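# Reattach the desk lamp's spring so its arm stays up

## Task

Put the desk lamp's detached spring back on its hook so that the lamp's arm holds itself up without any help.

## Robot and tools

Robot: two arms on a table. left_arm carries a left hand and stands at (-0.032, +0.519, 0) m in the scene frame. right_arm carries a right hand at (+0.032, -0.419, -0.001) m. Both bases are turned only slightly about z. Behind the arms there is a floor post, and a camera stand sits between the two bases. Do not strike either of them.

Frames: the scene frame has its origin at table-top height midway between the nominal bases, with +z up and +x pointing out over the table. left_arm is on the +y side. Image sides do not match these names. Each arm reports its hand pose, its velocities and its Hand target in its own base frame. Fixed cameras and the table use the scene frame.

Hand point: the reference point sits 0.05 m in front of the palm and 0.15 m from the wrist flange along the fingers. Its +z runs along the straight fingers and +y comes out of the palm. On the right hand, +x points away from the thumb; on the left hand, +x points toward the thumb. The fingertips extend 0.06 to 0.07 m past the point. A bracket on the little-finger side of the wrist sticks out and can catch on things. When the palm is level, the wrist can hang below the hand and touch the table first.

Row layout (28 numbers, each in [-1, 1]): first left_arm dx, dy, dz, rx, ry, rz, then the left hand's little, ring, middle, index, thumb_bend, thumb_turn, force_limit, speed. The same 14 numbers for right_arm follow. Every row contains both arms.

Pose numbers are offsets, not poses. They are measured along the arm's own base axes from the Hand target that stood when the action or move began. 1.0 equals 0.6 m, or 180 degrees for rx, ry, rz, which together form one rotation vector; the turn pivots on the hand point. A row of six zeros asks nothing new of that arm. The controller limits the commanded orientation to 32 degrees from the measured one per step.

Hand numbers are absolute targets. For the fingers, +1 is straight and -1 is curled. For thumb_bend, +1 is straight. For thumb_turn, +1 puts the thumb beside the palm and -1 puts it opposite the fingers. force_limit runs linearly from about 0 N at -1 to 10 N at +1, or 15 N for the two thumb motors. speed runs from nearly stopped at -1 to full at +0.48 and above. For a gentle grip, close at speed -0.94 or lower. To leave a hand unchanged, resend the eight numbers of its last executed row. A stopped finger restarts only when its target changes by 0.002 or more. With the thumb in front of the palm, the hand closes on items about 0.035 to 0.065 m thick.

Tools:
- execute_actions(actions, cameras): actions is a list of up to 15 rows, one per 1/30 s step. A shorter list repeats its last row up to step 15. Each row counts from the pose at the start of that action, so sending the same offset again moves the arm further. cameras takes names or ["all"]; an empty actions list returns images.
- move(target, speed, blend, stop_force, zero, blocking, cameras): a straight path toward one row, or toward a list of up to 15 rows. Every row in the list is offset from the same starting Hand targets. speed is in m/s, from 0.002 to 3.6, default 0.25; turning is capped at twice that in rad/s. blend is in m, with 0 meaning stop at each row. stop_force is 3 to 120 N and ends an arm's path once it feels that much push against its motion. Use it slowly, near 0.005 m/s, and avoid it while turning. zero (default true) re-zeroes the sensor first. blocking=false cannot be combined with stop_force. The total time is capped at 10 s.
- wait(seconds 0 to 3600), stop(), zoom_image(camera, region [x0, y0, x1, y1] with at most 504 px per side), show_instructions(), zero_wrist_force(arm "left_arm"/"right_arm"), finished_scene(scene 1).

Cameras: cam_head_left, cam_head_right, cam_high and cam_low are 896x504. cam_left_wrist and cam_right_wrist are 672x504 fisheye.

Results: each result gives end_effector_position (m) and end_effector_quat_wxyz in the base frame, plus Hand target, the base for the next offsets. It also lists joint positions and torques, plus Wrist force/torque along the hand axes with a peak line. hand_measured, hand_stopped_by (moving, target, force, stalled, fault) and hand_load_n follow the motor order. A lost grip shows as hand_load_n falling to about 0. The move: line ends with done, off_target, moving, held or fault. limits=paced means the pose was clipped and limits=held means a check held steps back. A hand often settles short of its target; send the remaining distance as a new offset.

Avoid: any outside force on an arm near 150 N, or wrist torques beyond about 24.3 N m. Either causes a fault stop of 10 s. Small targets past a firm contact also cause faults, because the arms are stiff. To end a push, command back past the contact. Keep the wrist away from its first joint's axis, and route around the base instead. Keep the arms clear of each other, since the clearance check can hold commands. Never let anything fall off the table, and do not drop, slam or hurry parts. Motors warn at 70 °C and brake at 85 °C, so do not hold loads or stretched poses for long. The lamp must stay up on its own before finished_scene.

Each tool is called after "Request:" in YAML: its name, and indented under it one key for each argument.

Reference images:

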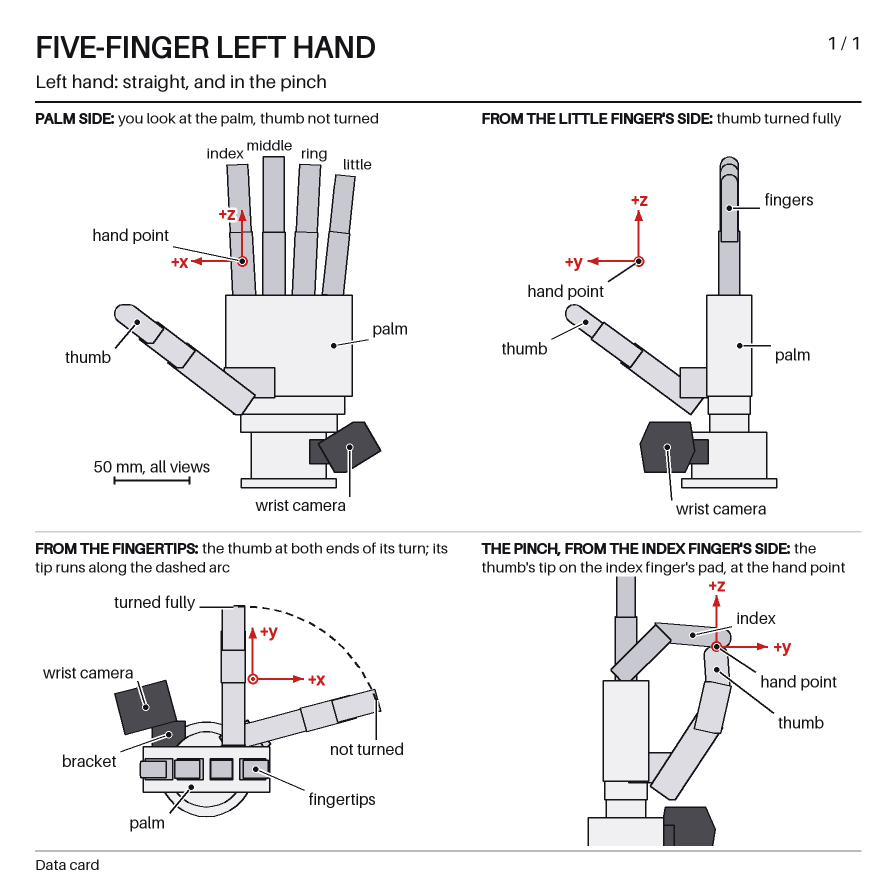

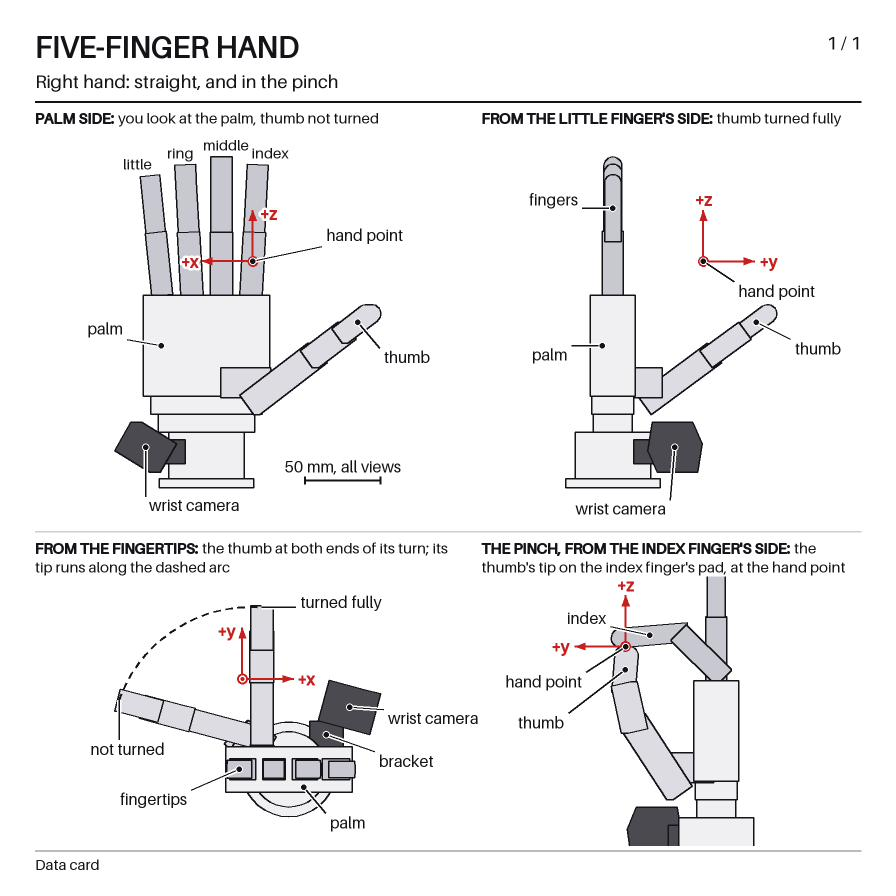

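## Session

Request:
execute_actions:
  actions: []

Scene clock: 0.00 s.
left_arm: end_effector_position=(+0.3710, +0.3973, +0.3738) hand_measured=(+1.000, +1.000, +1.000, +1.000, +1.000, +1.000) hand_load_n=(+0.0, +0.0, +0.0, +0.0, +0.0, +0.0) hand_stopped_by=(target, target, target, target, target, target) hand_force_limit=0.00 hand_speed=-0.80 end_effector_quat_wxyz=(+0.238, +0.827, +0.352, +0.368) | right_arm: end_effector_position=(+0.4061, +0.4386, +0.1353) hand_measured=(+1.000, +1.000, +1.000, +1.000, +1.000, +1.000) hand_load_n=(+0.0, +0.0, +0.0, +0.0, +0.0, +0.0) hand_stopped_by=(target, target, target, target, target, target) hand_force_limit=0.00 hand_speed=-0.80 end_effector_quat_wxyz=(-0.052, -0.544, +0.835, -0.061)
Joint positions: left_arm=[4.703 -1.971 -1.425 1.621 -0.681 2.426] | right_arm=[0.539 -0.717 0.875 1.513 1.697 -2.181]
Joint velocities: within noise
Joint torques (N m): no reading
Motor temperatures (°C): left_arm=[36 34 35 40 42 37] | right_arm=[34 37 34 42 41 37]
Wrist force (N): no reading
Wrist torque (N m): no reading
Wrist force, peak (N): no reading
Hand target: left_arm +0.3710, +0.3973, +0.3738; +0.238, +0.827, +0.352, +0.368 | right_arm +0.4061, +0.4386, +0.1353; -0.052, -0.544, +0.835, -0.061

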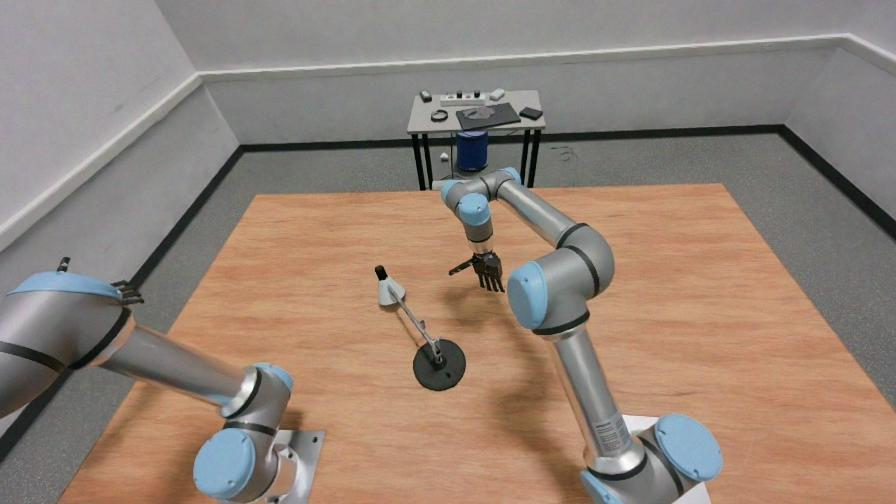

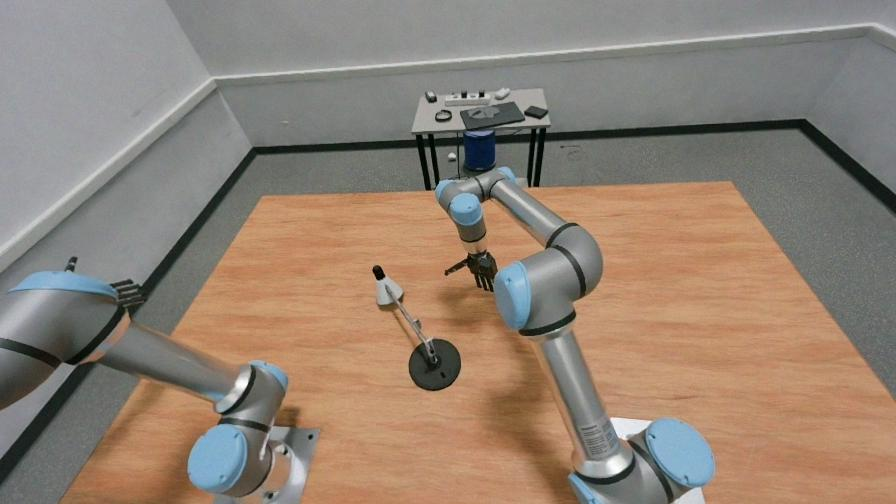

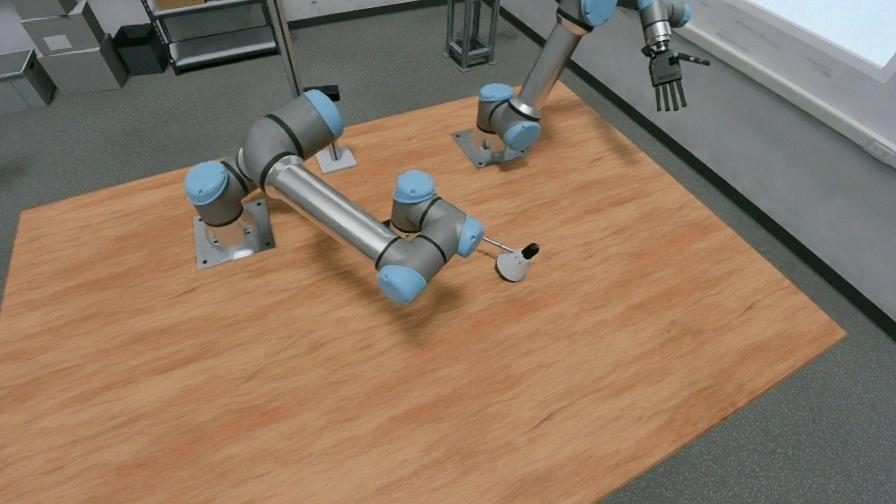

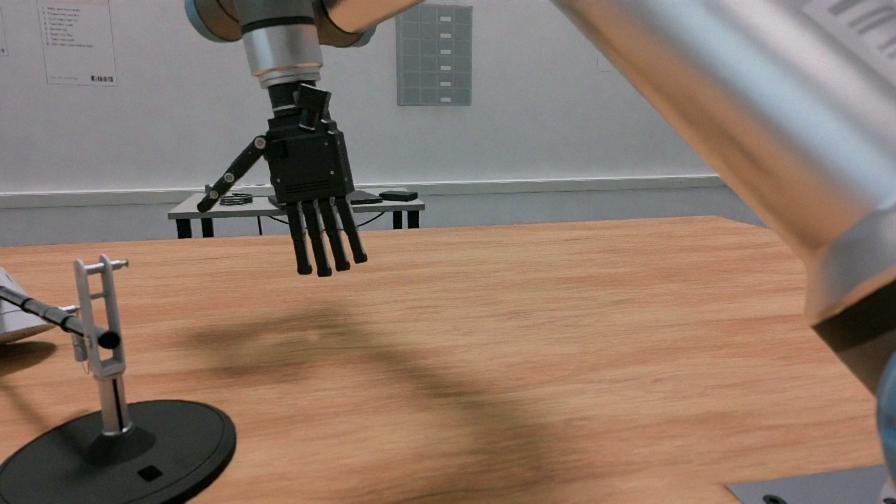

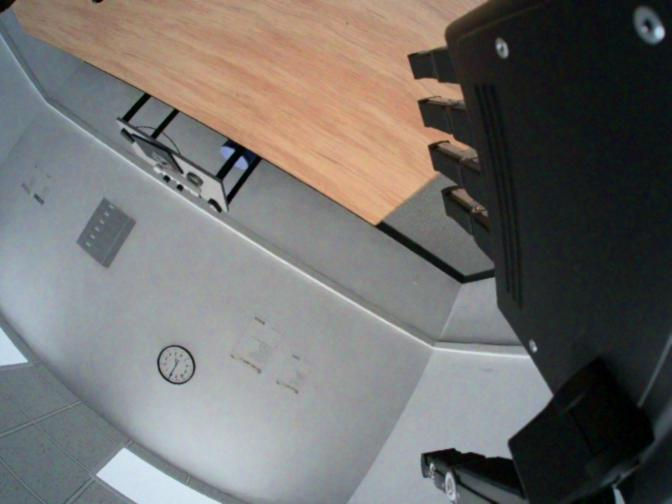

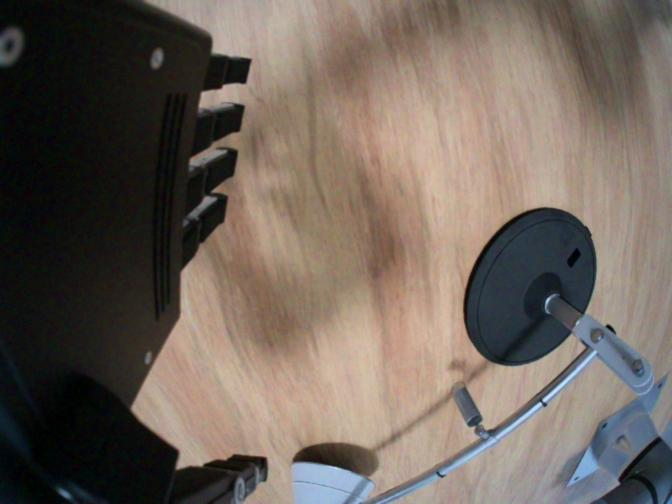

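Request:
zoom_image:
  camera: "cam_head_left"
  region: [350, 240, 490, 400]

Request:
zoom_image:
  camera: "cam_right_wrist"
  region: [280, 200, 672, 504]

Request:
zoom_image:
  camera: "cam_low"
  region: [0, 230, 250, 504]

Request:
zoom_image:
  camera: "cam_head_right"
  region: [350, 240, 490, 400]

Scaled by 3.150.

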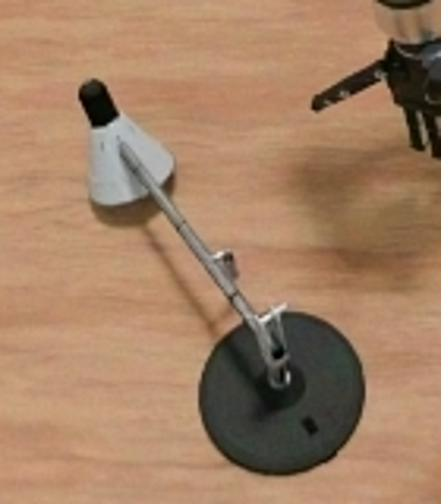

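Scaled by 1.286 from the camera's image (finer frame: 960x720).

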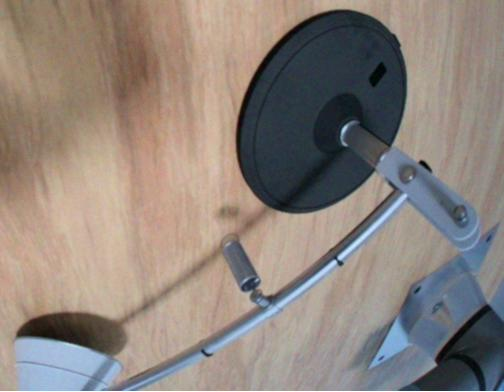

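Scaled by 1.839.

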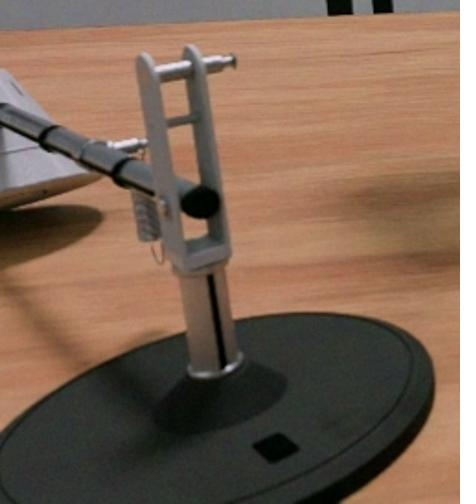

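Scaled by 3.150.

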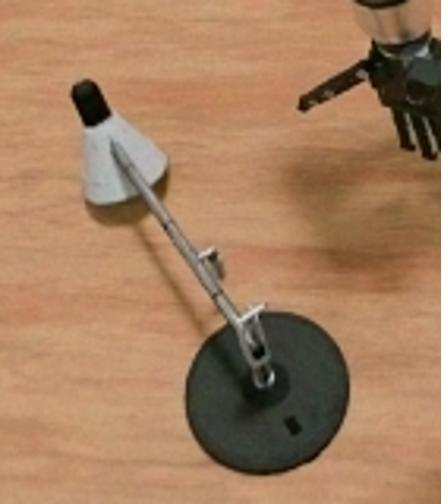

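Request:
zoom_image:
  camera: "cam_right_wrist"
  region: [420, 350, 530, 460]

Request:
zoom_image:
  camera: "cam_low"
  region: [30, 240, 160, 370]

Request:
zoom_image:
  camera: "cam_high"
  region: [450, 200, 570, 300]

Request:
zoom_image:
  camera: "cam_head_left"
  region: [400, 300, 460, 380]

Scaled by 4.582 from the camera's image (finer frame: 960x720).

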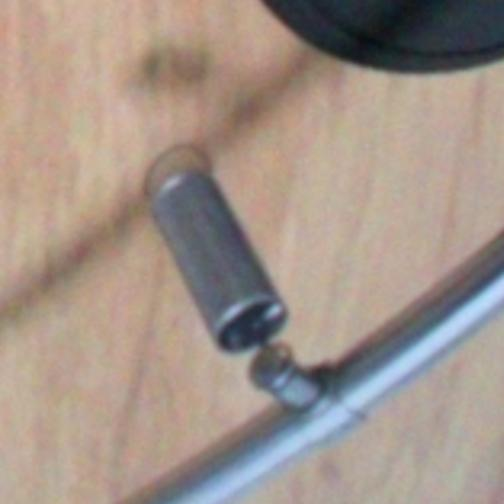

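Scaled by 3.877.

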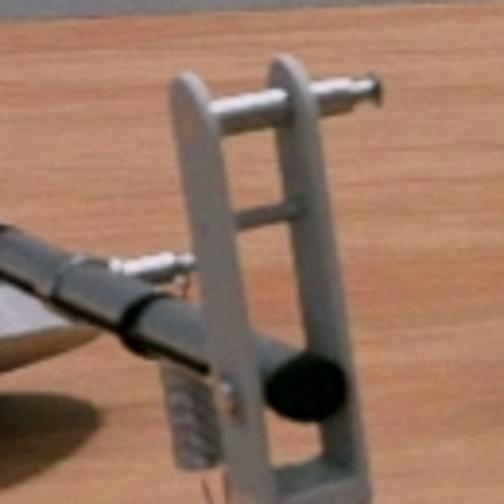

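Scaled by 4.200.

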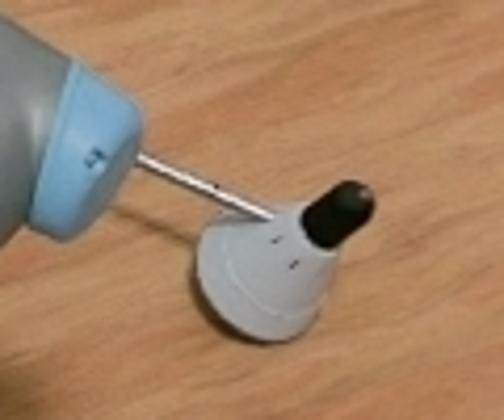

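Scaled by 6.300.

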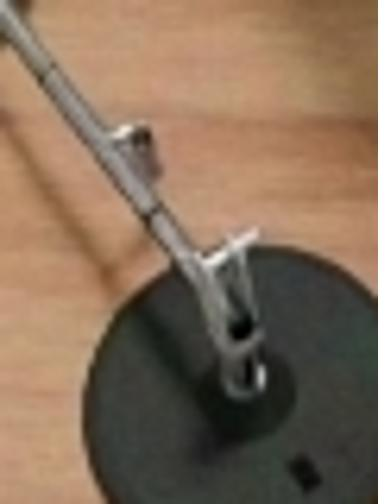

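Request:
move:
  target:
    - [0,0,0,0,0,0,1,1,1,1,1,1,0,-0.8,-0.1383,0.0028,0.1417,0.0789,-0.2221,0.3517,1,1,1,1,1,1,0,-0.8]
  speed: 0.25
  cameras: ["all"]

Scene clock: 128.77 s.
left_arm: end_effector_position=(+0.3710, +0.3973, +0.3738) hand_measured=(+1.000, +1.000, +1.000, +1.000, +1.000, +1.000) hand_load_n=(+0.0, +0.0, +0.0, +0.0, +0.0, +0.0) hand_stopped_by=(target, target, target, target, target, target) hand_force_limit=0.00 hand_speed=-0.80 end_effector_quat_wxyz=(+0.238, +0.827, +0.352, +0.368) | right_arm: end_effector_position=(+0.3232, +0.4403, +0.2203) hand_measured=(+1.000, +1.000, +1.000, +1.000, +1.000, +1.000) hand_load_n=(+0.0, +0.0, +0.0, +0.0, +0.0, -0.5) hand_stopped_by=(target, target, target, target, target, target) hand_force_limit=0.00 hand_speed=-0.80 end_effector_quat_wxyz=(-0.323, +0.842, -0.402, +0.155) end_effector_velocity=(+0.000, +0.000, +0.000) end_effector_angular_velocity=(+0.003, -0.002, +0.004)
Joint positions: left_arm=[4.703 -1.971 -1.425 1.621 -0.681 2.426] | right_arm=[0.619 -1.368 1.536 0.67 1.532 -3.188]
Joint velocities: left_arm=[within noise] | right_arm=[-0.001 -0.002 0.002 -0.003 -0.005 -0.003]
Joint torques (N m): left_arm=[-0.14 33.13 18.42 -2.38 0.7 0] | right_arm=[-11.33 -31.62 -12.38 -1.01 -2.62 -1.72]
Wrist force (N): left_arm=[-0.1 0.1 0.0] | right_arm=[0.4 0.4 0.5]
Wrist torque (N m): left_arm=[0.00 0.01 -0.01] | right_arm=[0.16 -0.09 0.16]
Wrist force, peak (N): left_arm=[0.4 0.4 -0.3] | right_arm=[0.5 0.8 0.7]
Hand target: left_arm +0.3710, +0.3973, +0.3738; +0.238, +0.827, +0.352, +0.368 | right_arm +0.3232, +0.4403, +0.2203; -0.323, +0.842, -0.402, +0.155
Off the commanded pose: left_arm 0.000 m, 0 deg | right_arm 0.000 m, 0 deg.
move: done
cam_right_wrist: T_world_to_cam=[[-0.41161, -0.64335, -0.6455, 0.56436], [-0.90013, 0.39785, 0.17745, 0.08749], [0.14265, 0.65407, -0.74286, -0.05523]] pos_world=[0.31892, 0.3644, 0.30775]

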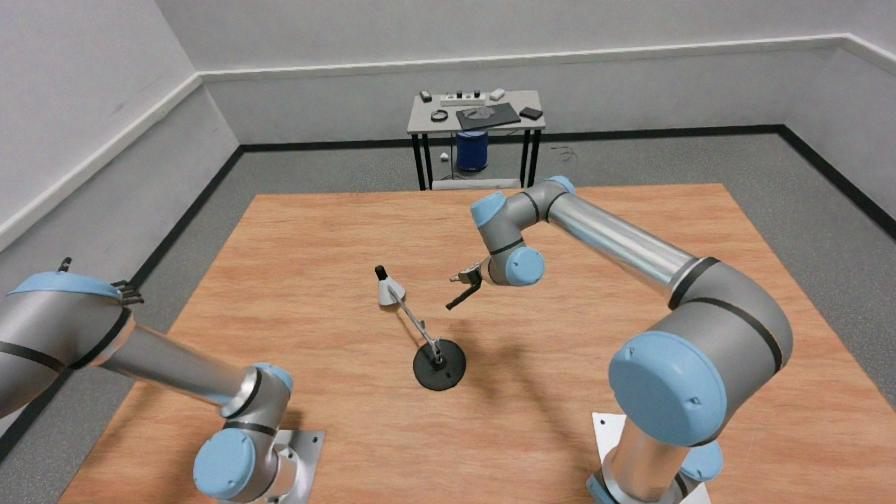

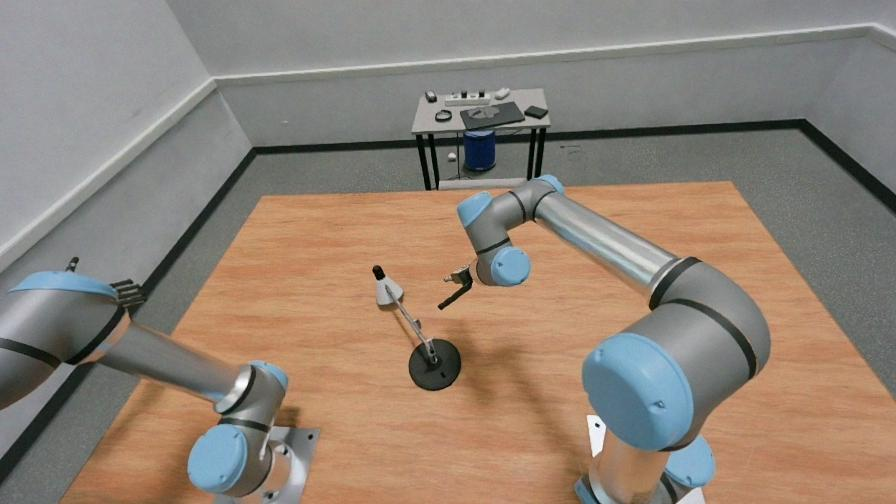

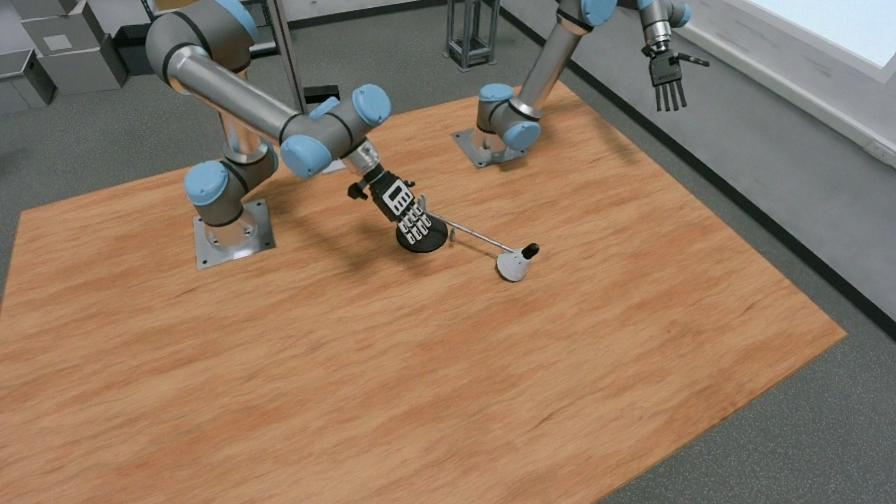

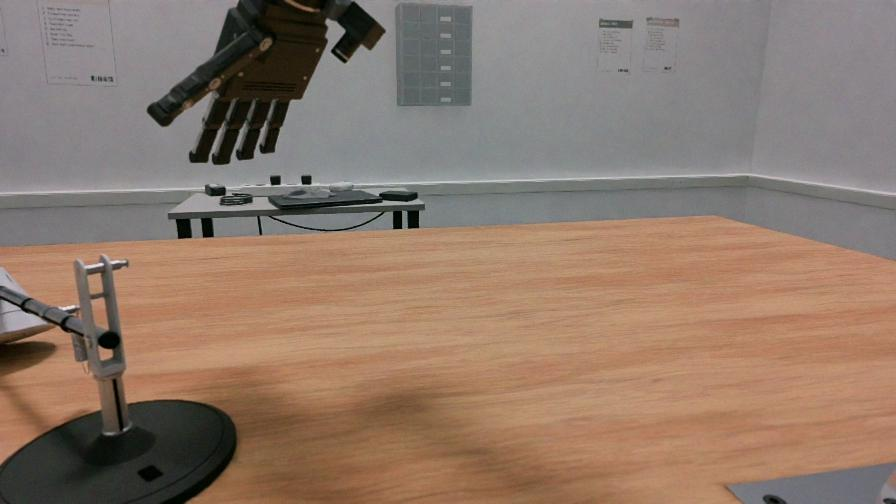

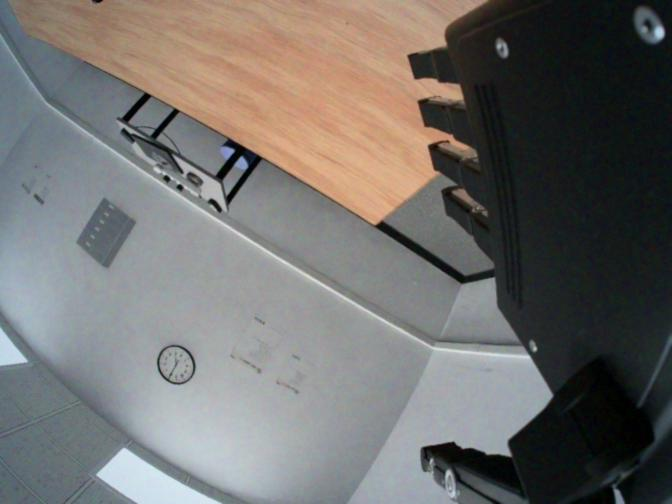

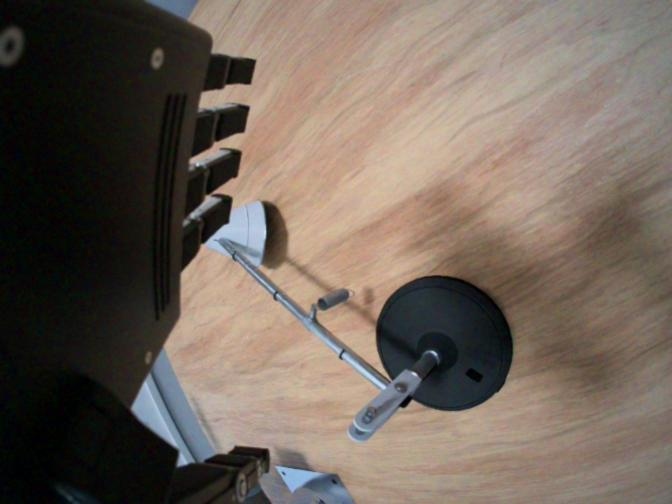

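Request:
zoom_image:
  camera: "cam_right_wrist"
  region: [270, 260, 450, 450]

Request:
zoom_image:
  camera: "cam_right_wrist"
  region: [190, 180, 530, 460]

Request:
zoom_image:
  camera: "cam_high"
  region: [380, 160, 560, 300]

Scaled by 2.653 from the camera's image (finer frame: 960x720).

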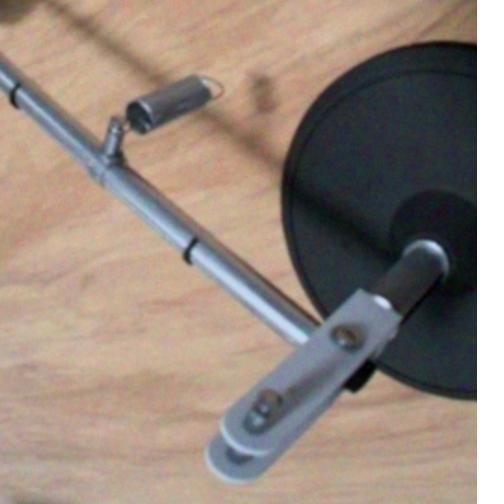

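Scaled by 1.482 from the camera's image (finer frame: 960x720).

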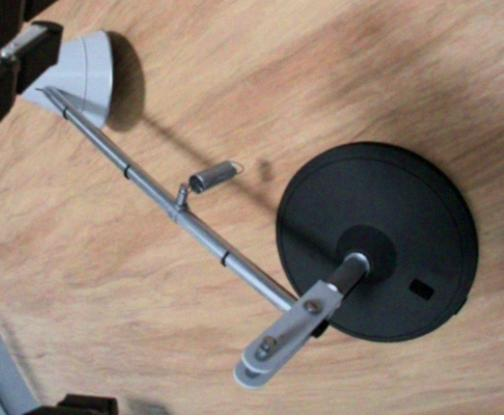

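Scaled by 2.800.

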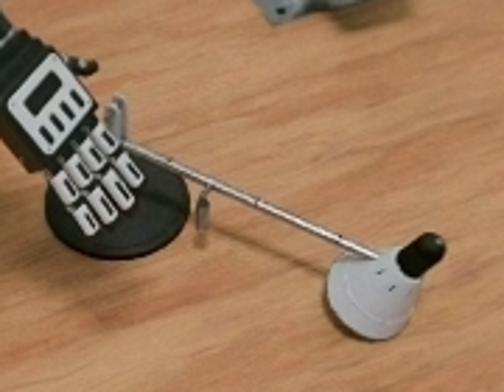

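Request:
move:
  target:
    - [0.0583,-0.983,-0.156,-0.1568,0.0451,-0.1288,0.4,0.4,0.4,0.4,1,-1,0,0,0,0,0,0,0,0,1,1,1,1,1,1,0,-0.8]
  speed: 0.25
  cameras: ["cam_head_left","cam_high","cam_low","cam_left_wrist"]

Scene clock: 336.93 s.
left_arm: end_effector_position=(+0.4060, -0.1925, +0.2802) hand_measured=(+0.400, +0.400, +0.400, +0.400, +1.000, -1.000) hand_load_n=(+0.0, +0.0, +0.0, +0.0, +0.0, +0.0) hand_stopped_by=(target, target, target, target, target, target) hand_force_limit=0.00 hand_speed=0.00 end_effector_quat_wxyz=(+0.474, +0.822, +0.274, +0.158) | right_arm: end_effector_position=(+0.3232, +0.4403, +0.2203) hand_measured=(+1.000, +1.000, +1.000, +1.000, +1.000, +1.000) hand_load_n=(+0.0, +0.0, +0.0, +0.0, +0.0, +0.0) hand_stopped_by=(target, target, target, target, target, target) hand_force_limit=0.00 hand_speed=-0.80 end_effector_quat_wxyz=(-0.323, +0.842, -0.402, +0.155)
Joint positions: left_arm=[3.691 -1.484 -2.242 2.319 -0.531 1.383] | right_arm=[0.619 -1.369 1.537 0.67 1.531 -3.188]
Joint torques (N m): left_arm=[-11.6 18.16 21.24 -0.46 -0.6 -1.78] | right_arm=[-12.32 -32.66 -12 -1.21 -2.27 -1.8]
Wrist force (N): left_arm=[-0.7 0.2 0.2] | right_arm=[0.6 0.3 0.5]
Wrist torque (N m): left_arm=[-0.14 -0.13 -0.01] | right_arm=[0.14 -0.12 0.16]
Wrist force, peak (N): left_arm=[-1.6 0.6 0.7] | right_arm=[0.4 0.6 0.8]
Hand target: left_arm +0.4060, -0.1925, +0.2802; +0.474, +0.822, +0.274, +0.158 | right_arm +0.3232, +0.4403, +0.2203; -0.323, +0.842, -0.402, +0.155
Off the commanded pose: left_arm 0.000 m, 0 deg | right_arm 0.000 m, 0 deg.
move: done
cam_left_wrist: T_world_to_cam=[[-0.04156, 0.583, -0.81141, 0.35543], [0.56265, 0.68476, 0.46318, -0.21344], [0.82565, -0.43729, -0.35648, -0.20703]] pos_world=[0.3058, -0.1516, 0.31345]

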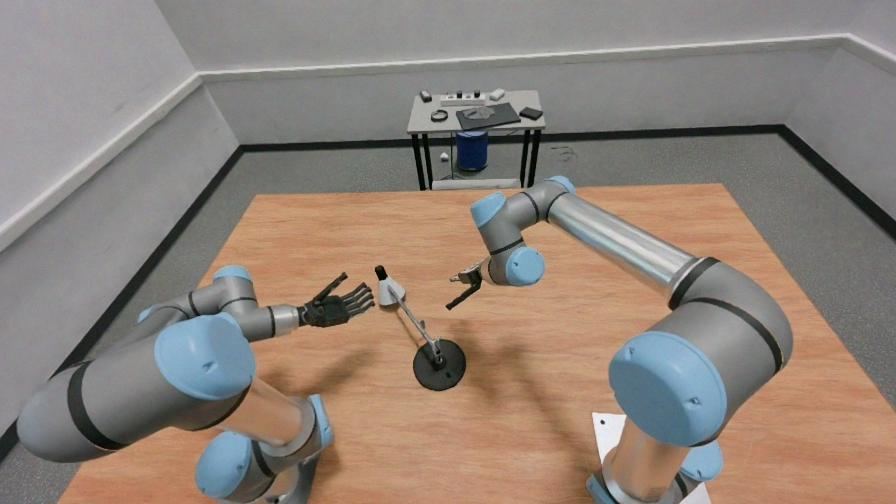

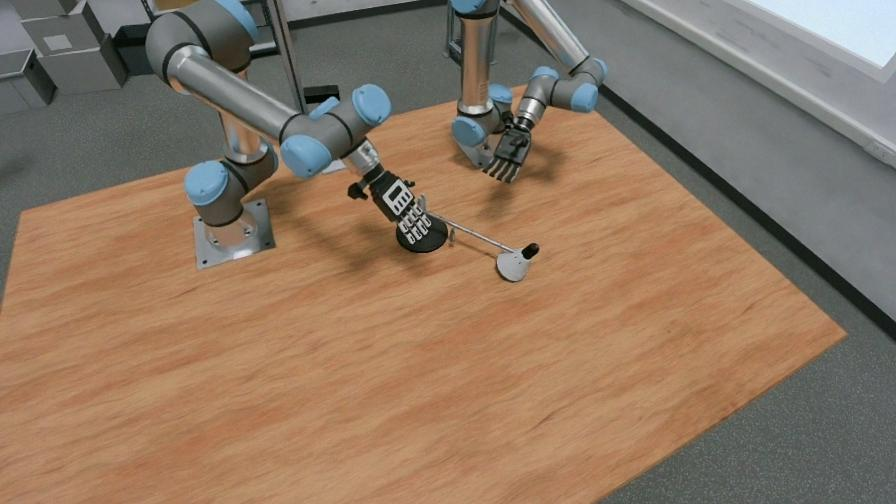

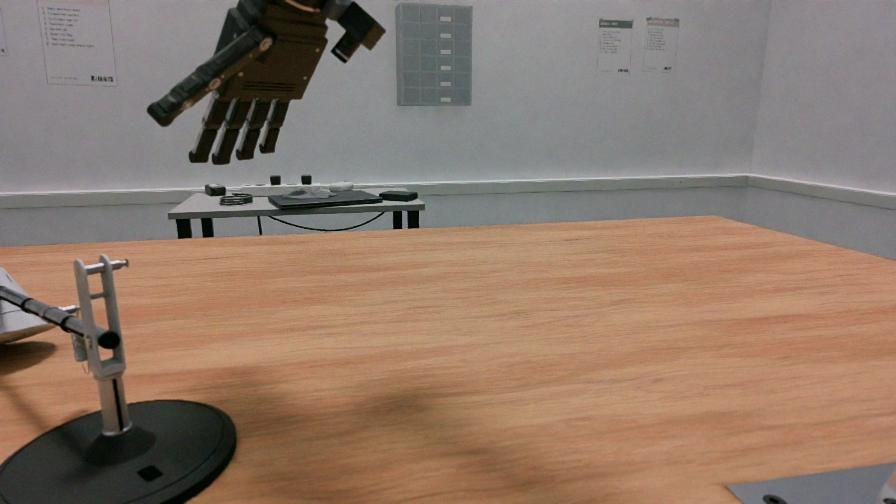

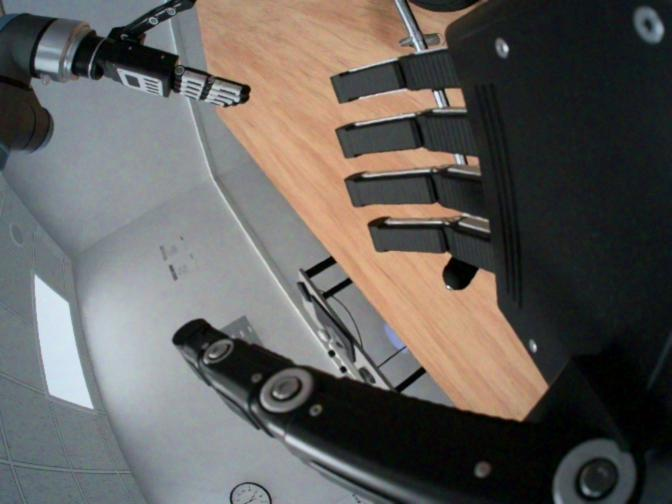

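Request:
move:
  target:
    - [0,0,-0.2917,0,0,0,0.4,0.4,0.4,0.4,1,-1,0,0,0,0,0,0,0,0,1,1,1,1,1,1,0,-0.8]
  speed: 0.2
  cameras: ["cam_head_left","cam_head_right","cam_high","cam_low","cam_left_wrist","cam_right_wrist"]

Request:
zoom_image:
  camera: "cam_high"
  region: [400, 100, 600, 300]

Request:
zoom_image:
  camera: "cam_head_left"
  region: [260, 230, 500, 400]

Request:
zoom_image:
  camera: "cam_right_wrist"
  region: [190, 180, 530, 460]

Scene clock: 346.20 s.
left_arm: end_effector_position=(+0.4060, -0.1925, +0.1053) hand_measured=(+0.400, +0.400, +0.400, +0.400, +1.000, -1.000) hand_load_n=(+0.0, +0.0, +0.0, +0.5, +0.0, +0.0) hand_stopped_by=(target, target, target, target, target, target) hand_force_limit=0.00 hand_speed=0.00 end_effector_quat_wxyz=(+0.474, +0.822, +0.274, +0.158) | right_arm: end_effector_position=(+0.3232, +0.4403, +0.2203) hand_measured=(+1.000, +1.000, +1.000, +1.000, +1.000, +1.000) hand_load_n=(+0.0, +0.0, +0.0, +0.0, +0.0, -0.5) hand_stopped_by=(target, target, target, target, target, target) hand_force_limit=0.00 hand_speed=-0.80 end_effector_quat_wxyz=(-0.323, +0.842, -0.402, +0.155)
Joint positions: left_arm=[3.69 -1.93 -2.415 2.937 -0.531 1.382] | right_arm=[0.619 -1.369 1.537 0.67 1.531 -3.188]
Joint torques (N m): left_arm=[-12.71 12.27 11.78 -0.28 1.84 -1.77] | right_arm=[-12.33 -31.58 -12.05 -1.23 -2.27 -1.65]
Wrist force (N): left_arm=[-0.5 0.2 0.4] | right_arm=[0.5 0.4 0.8]
Wrist torque (N m): left_arm=[-0.15 -0.16 -0.02] | right_arm=[0.13 -0.12 0.17]
Wrist force, peak (N): left_arm=[-0.6 1.4 0.0] | right_arm=[0.5 0.4 1.0]
Hand target: left_arm +0.4060, -0.1925, +0.1052; +0.474, +0.822, +0.274, +0.158 | right_arm +0.3232, +0.4403, +0.2203; -0.323, +0.842, -0.402, +0.155
Off the commanded pose: left_arm 0.000 m, 0 deg | right_arm 0.000 m, 0 deg.
move: done
cam_left_wrist: T_world_to_cam=[[-0.04168, 0.58305, -0.81136, 0.21347], [0.56259, 0.68479, 0.4632, -0.13236], [0.82569, -0.43716, -0.35656, -0.2694]] pos_world=[0.3058, -0.1516, 0.13846]
cam_right_wrist: T_world_to_cam=[[-0.41121, -0.64338, -0.64573, 0.56431], [-0.90033, 0.39745, 0.17734, 0.08773], [0.14255, 0.65429, -0.74268, -0.05532]] pos_world=[0.31892, 0.3644, 0.30775]

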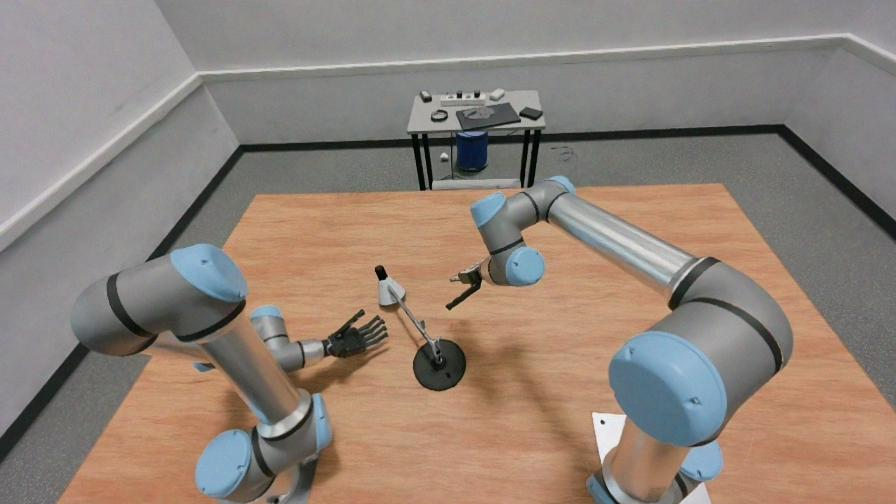

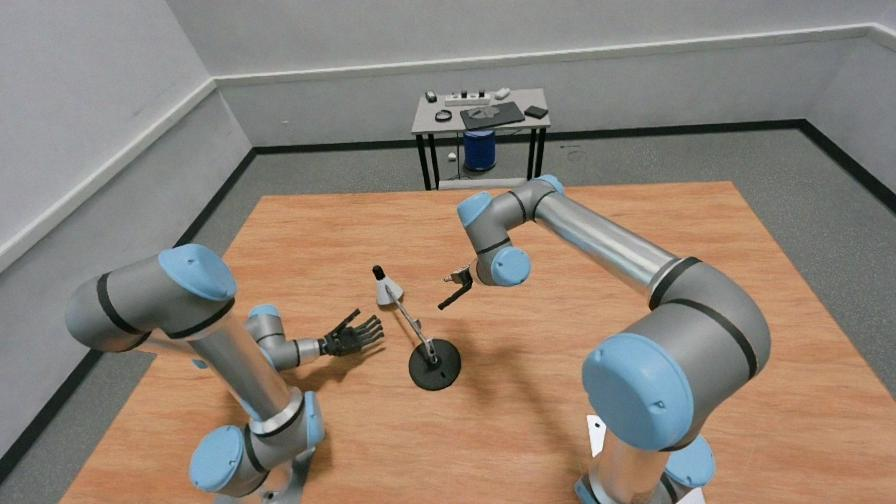

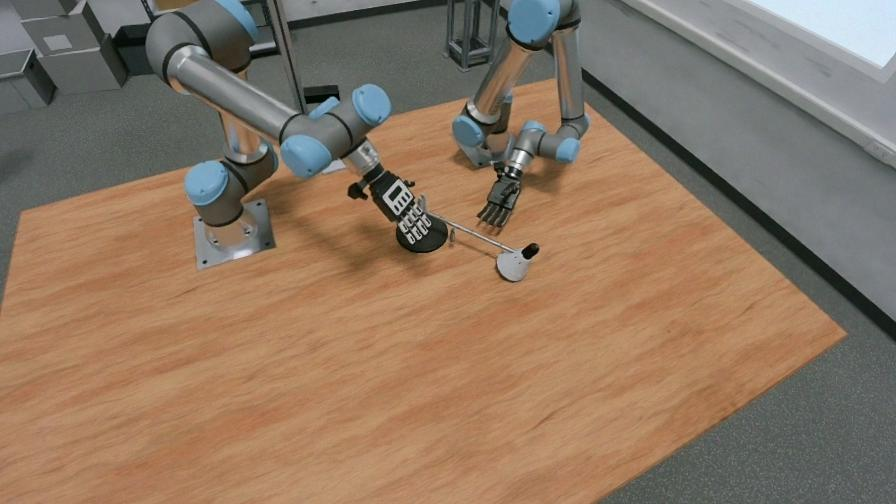

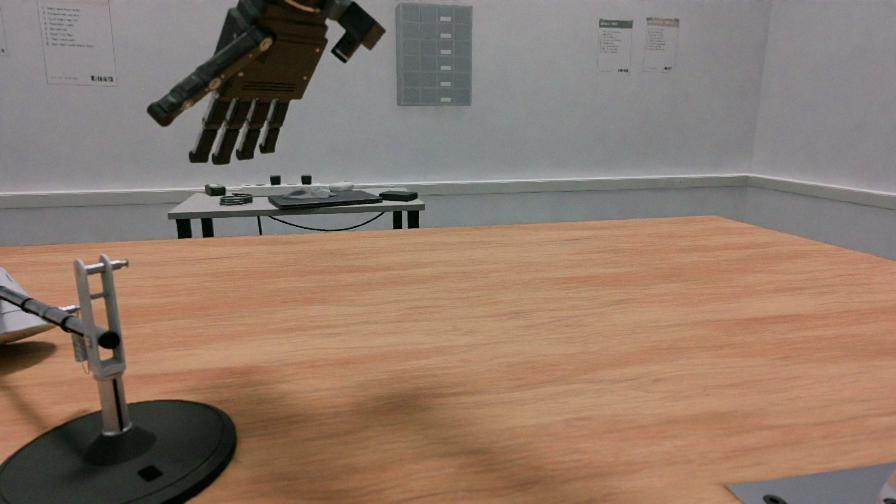

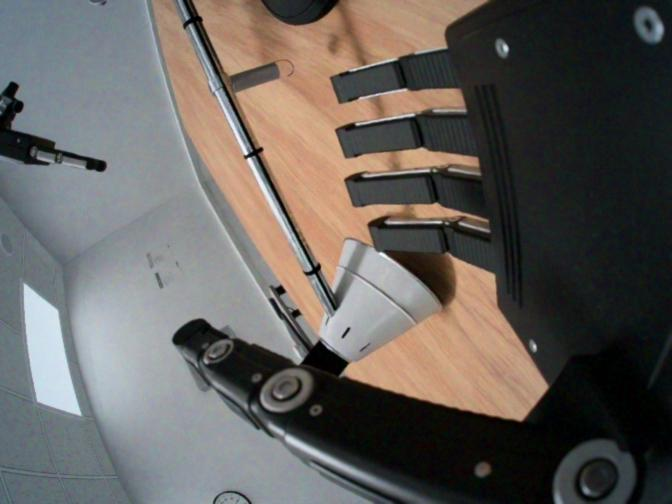

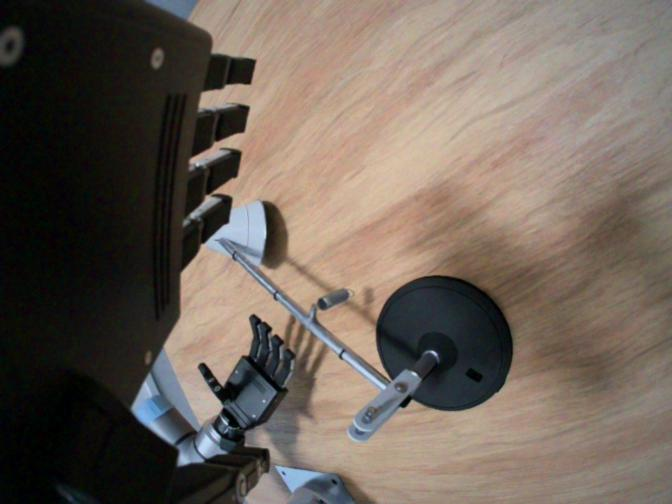

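Scaled by 2.520.

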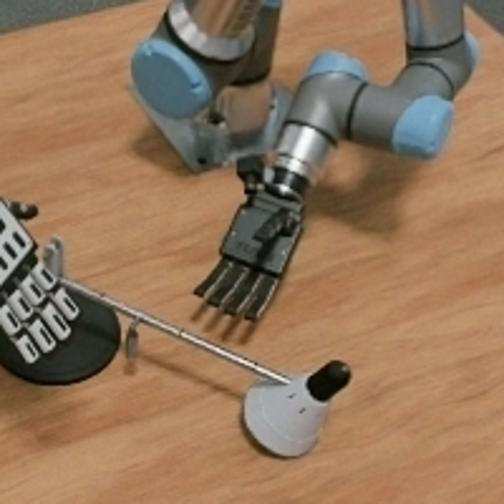

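Scaled by 2.100.

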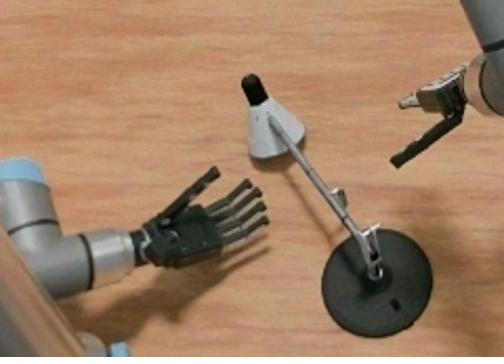

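Scaled by 1.482 from the camera's image (finer frame: 960x720).

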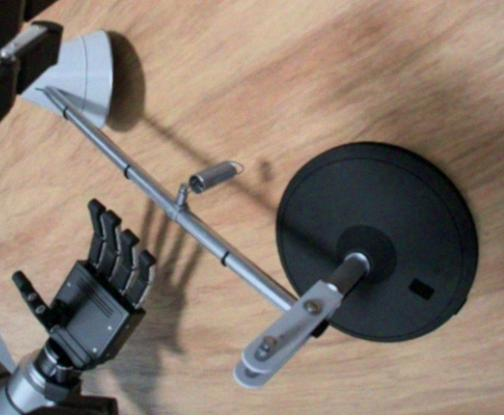

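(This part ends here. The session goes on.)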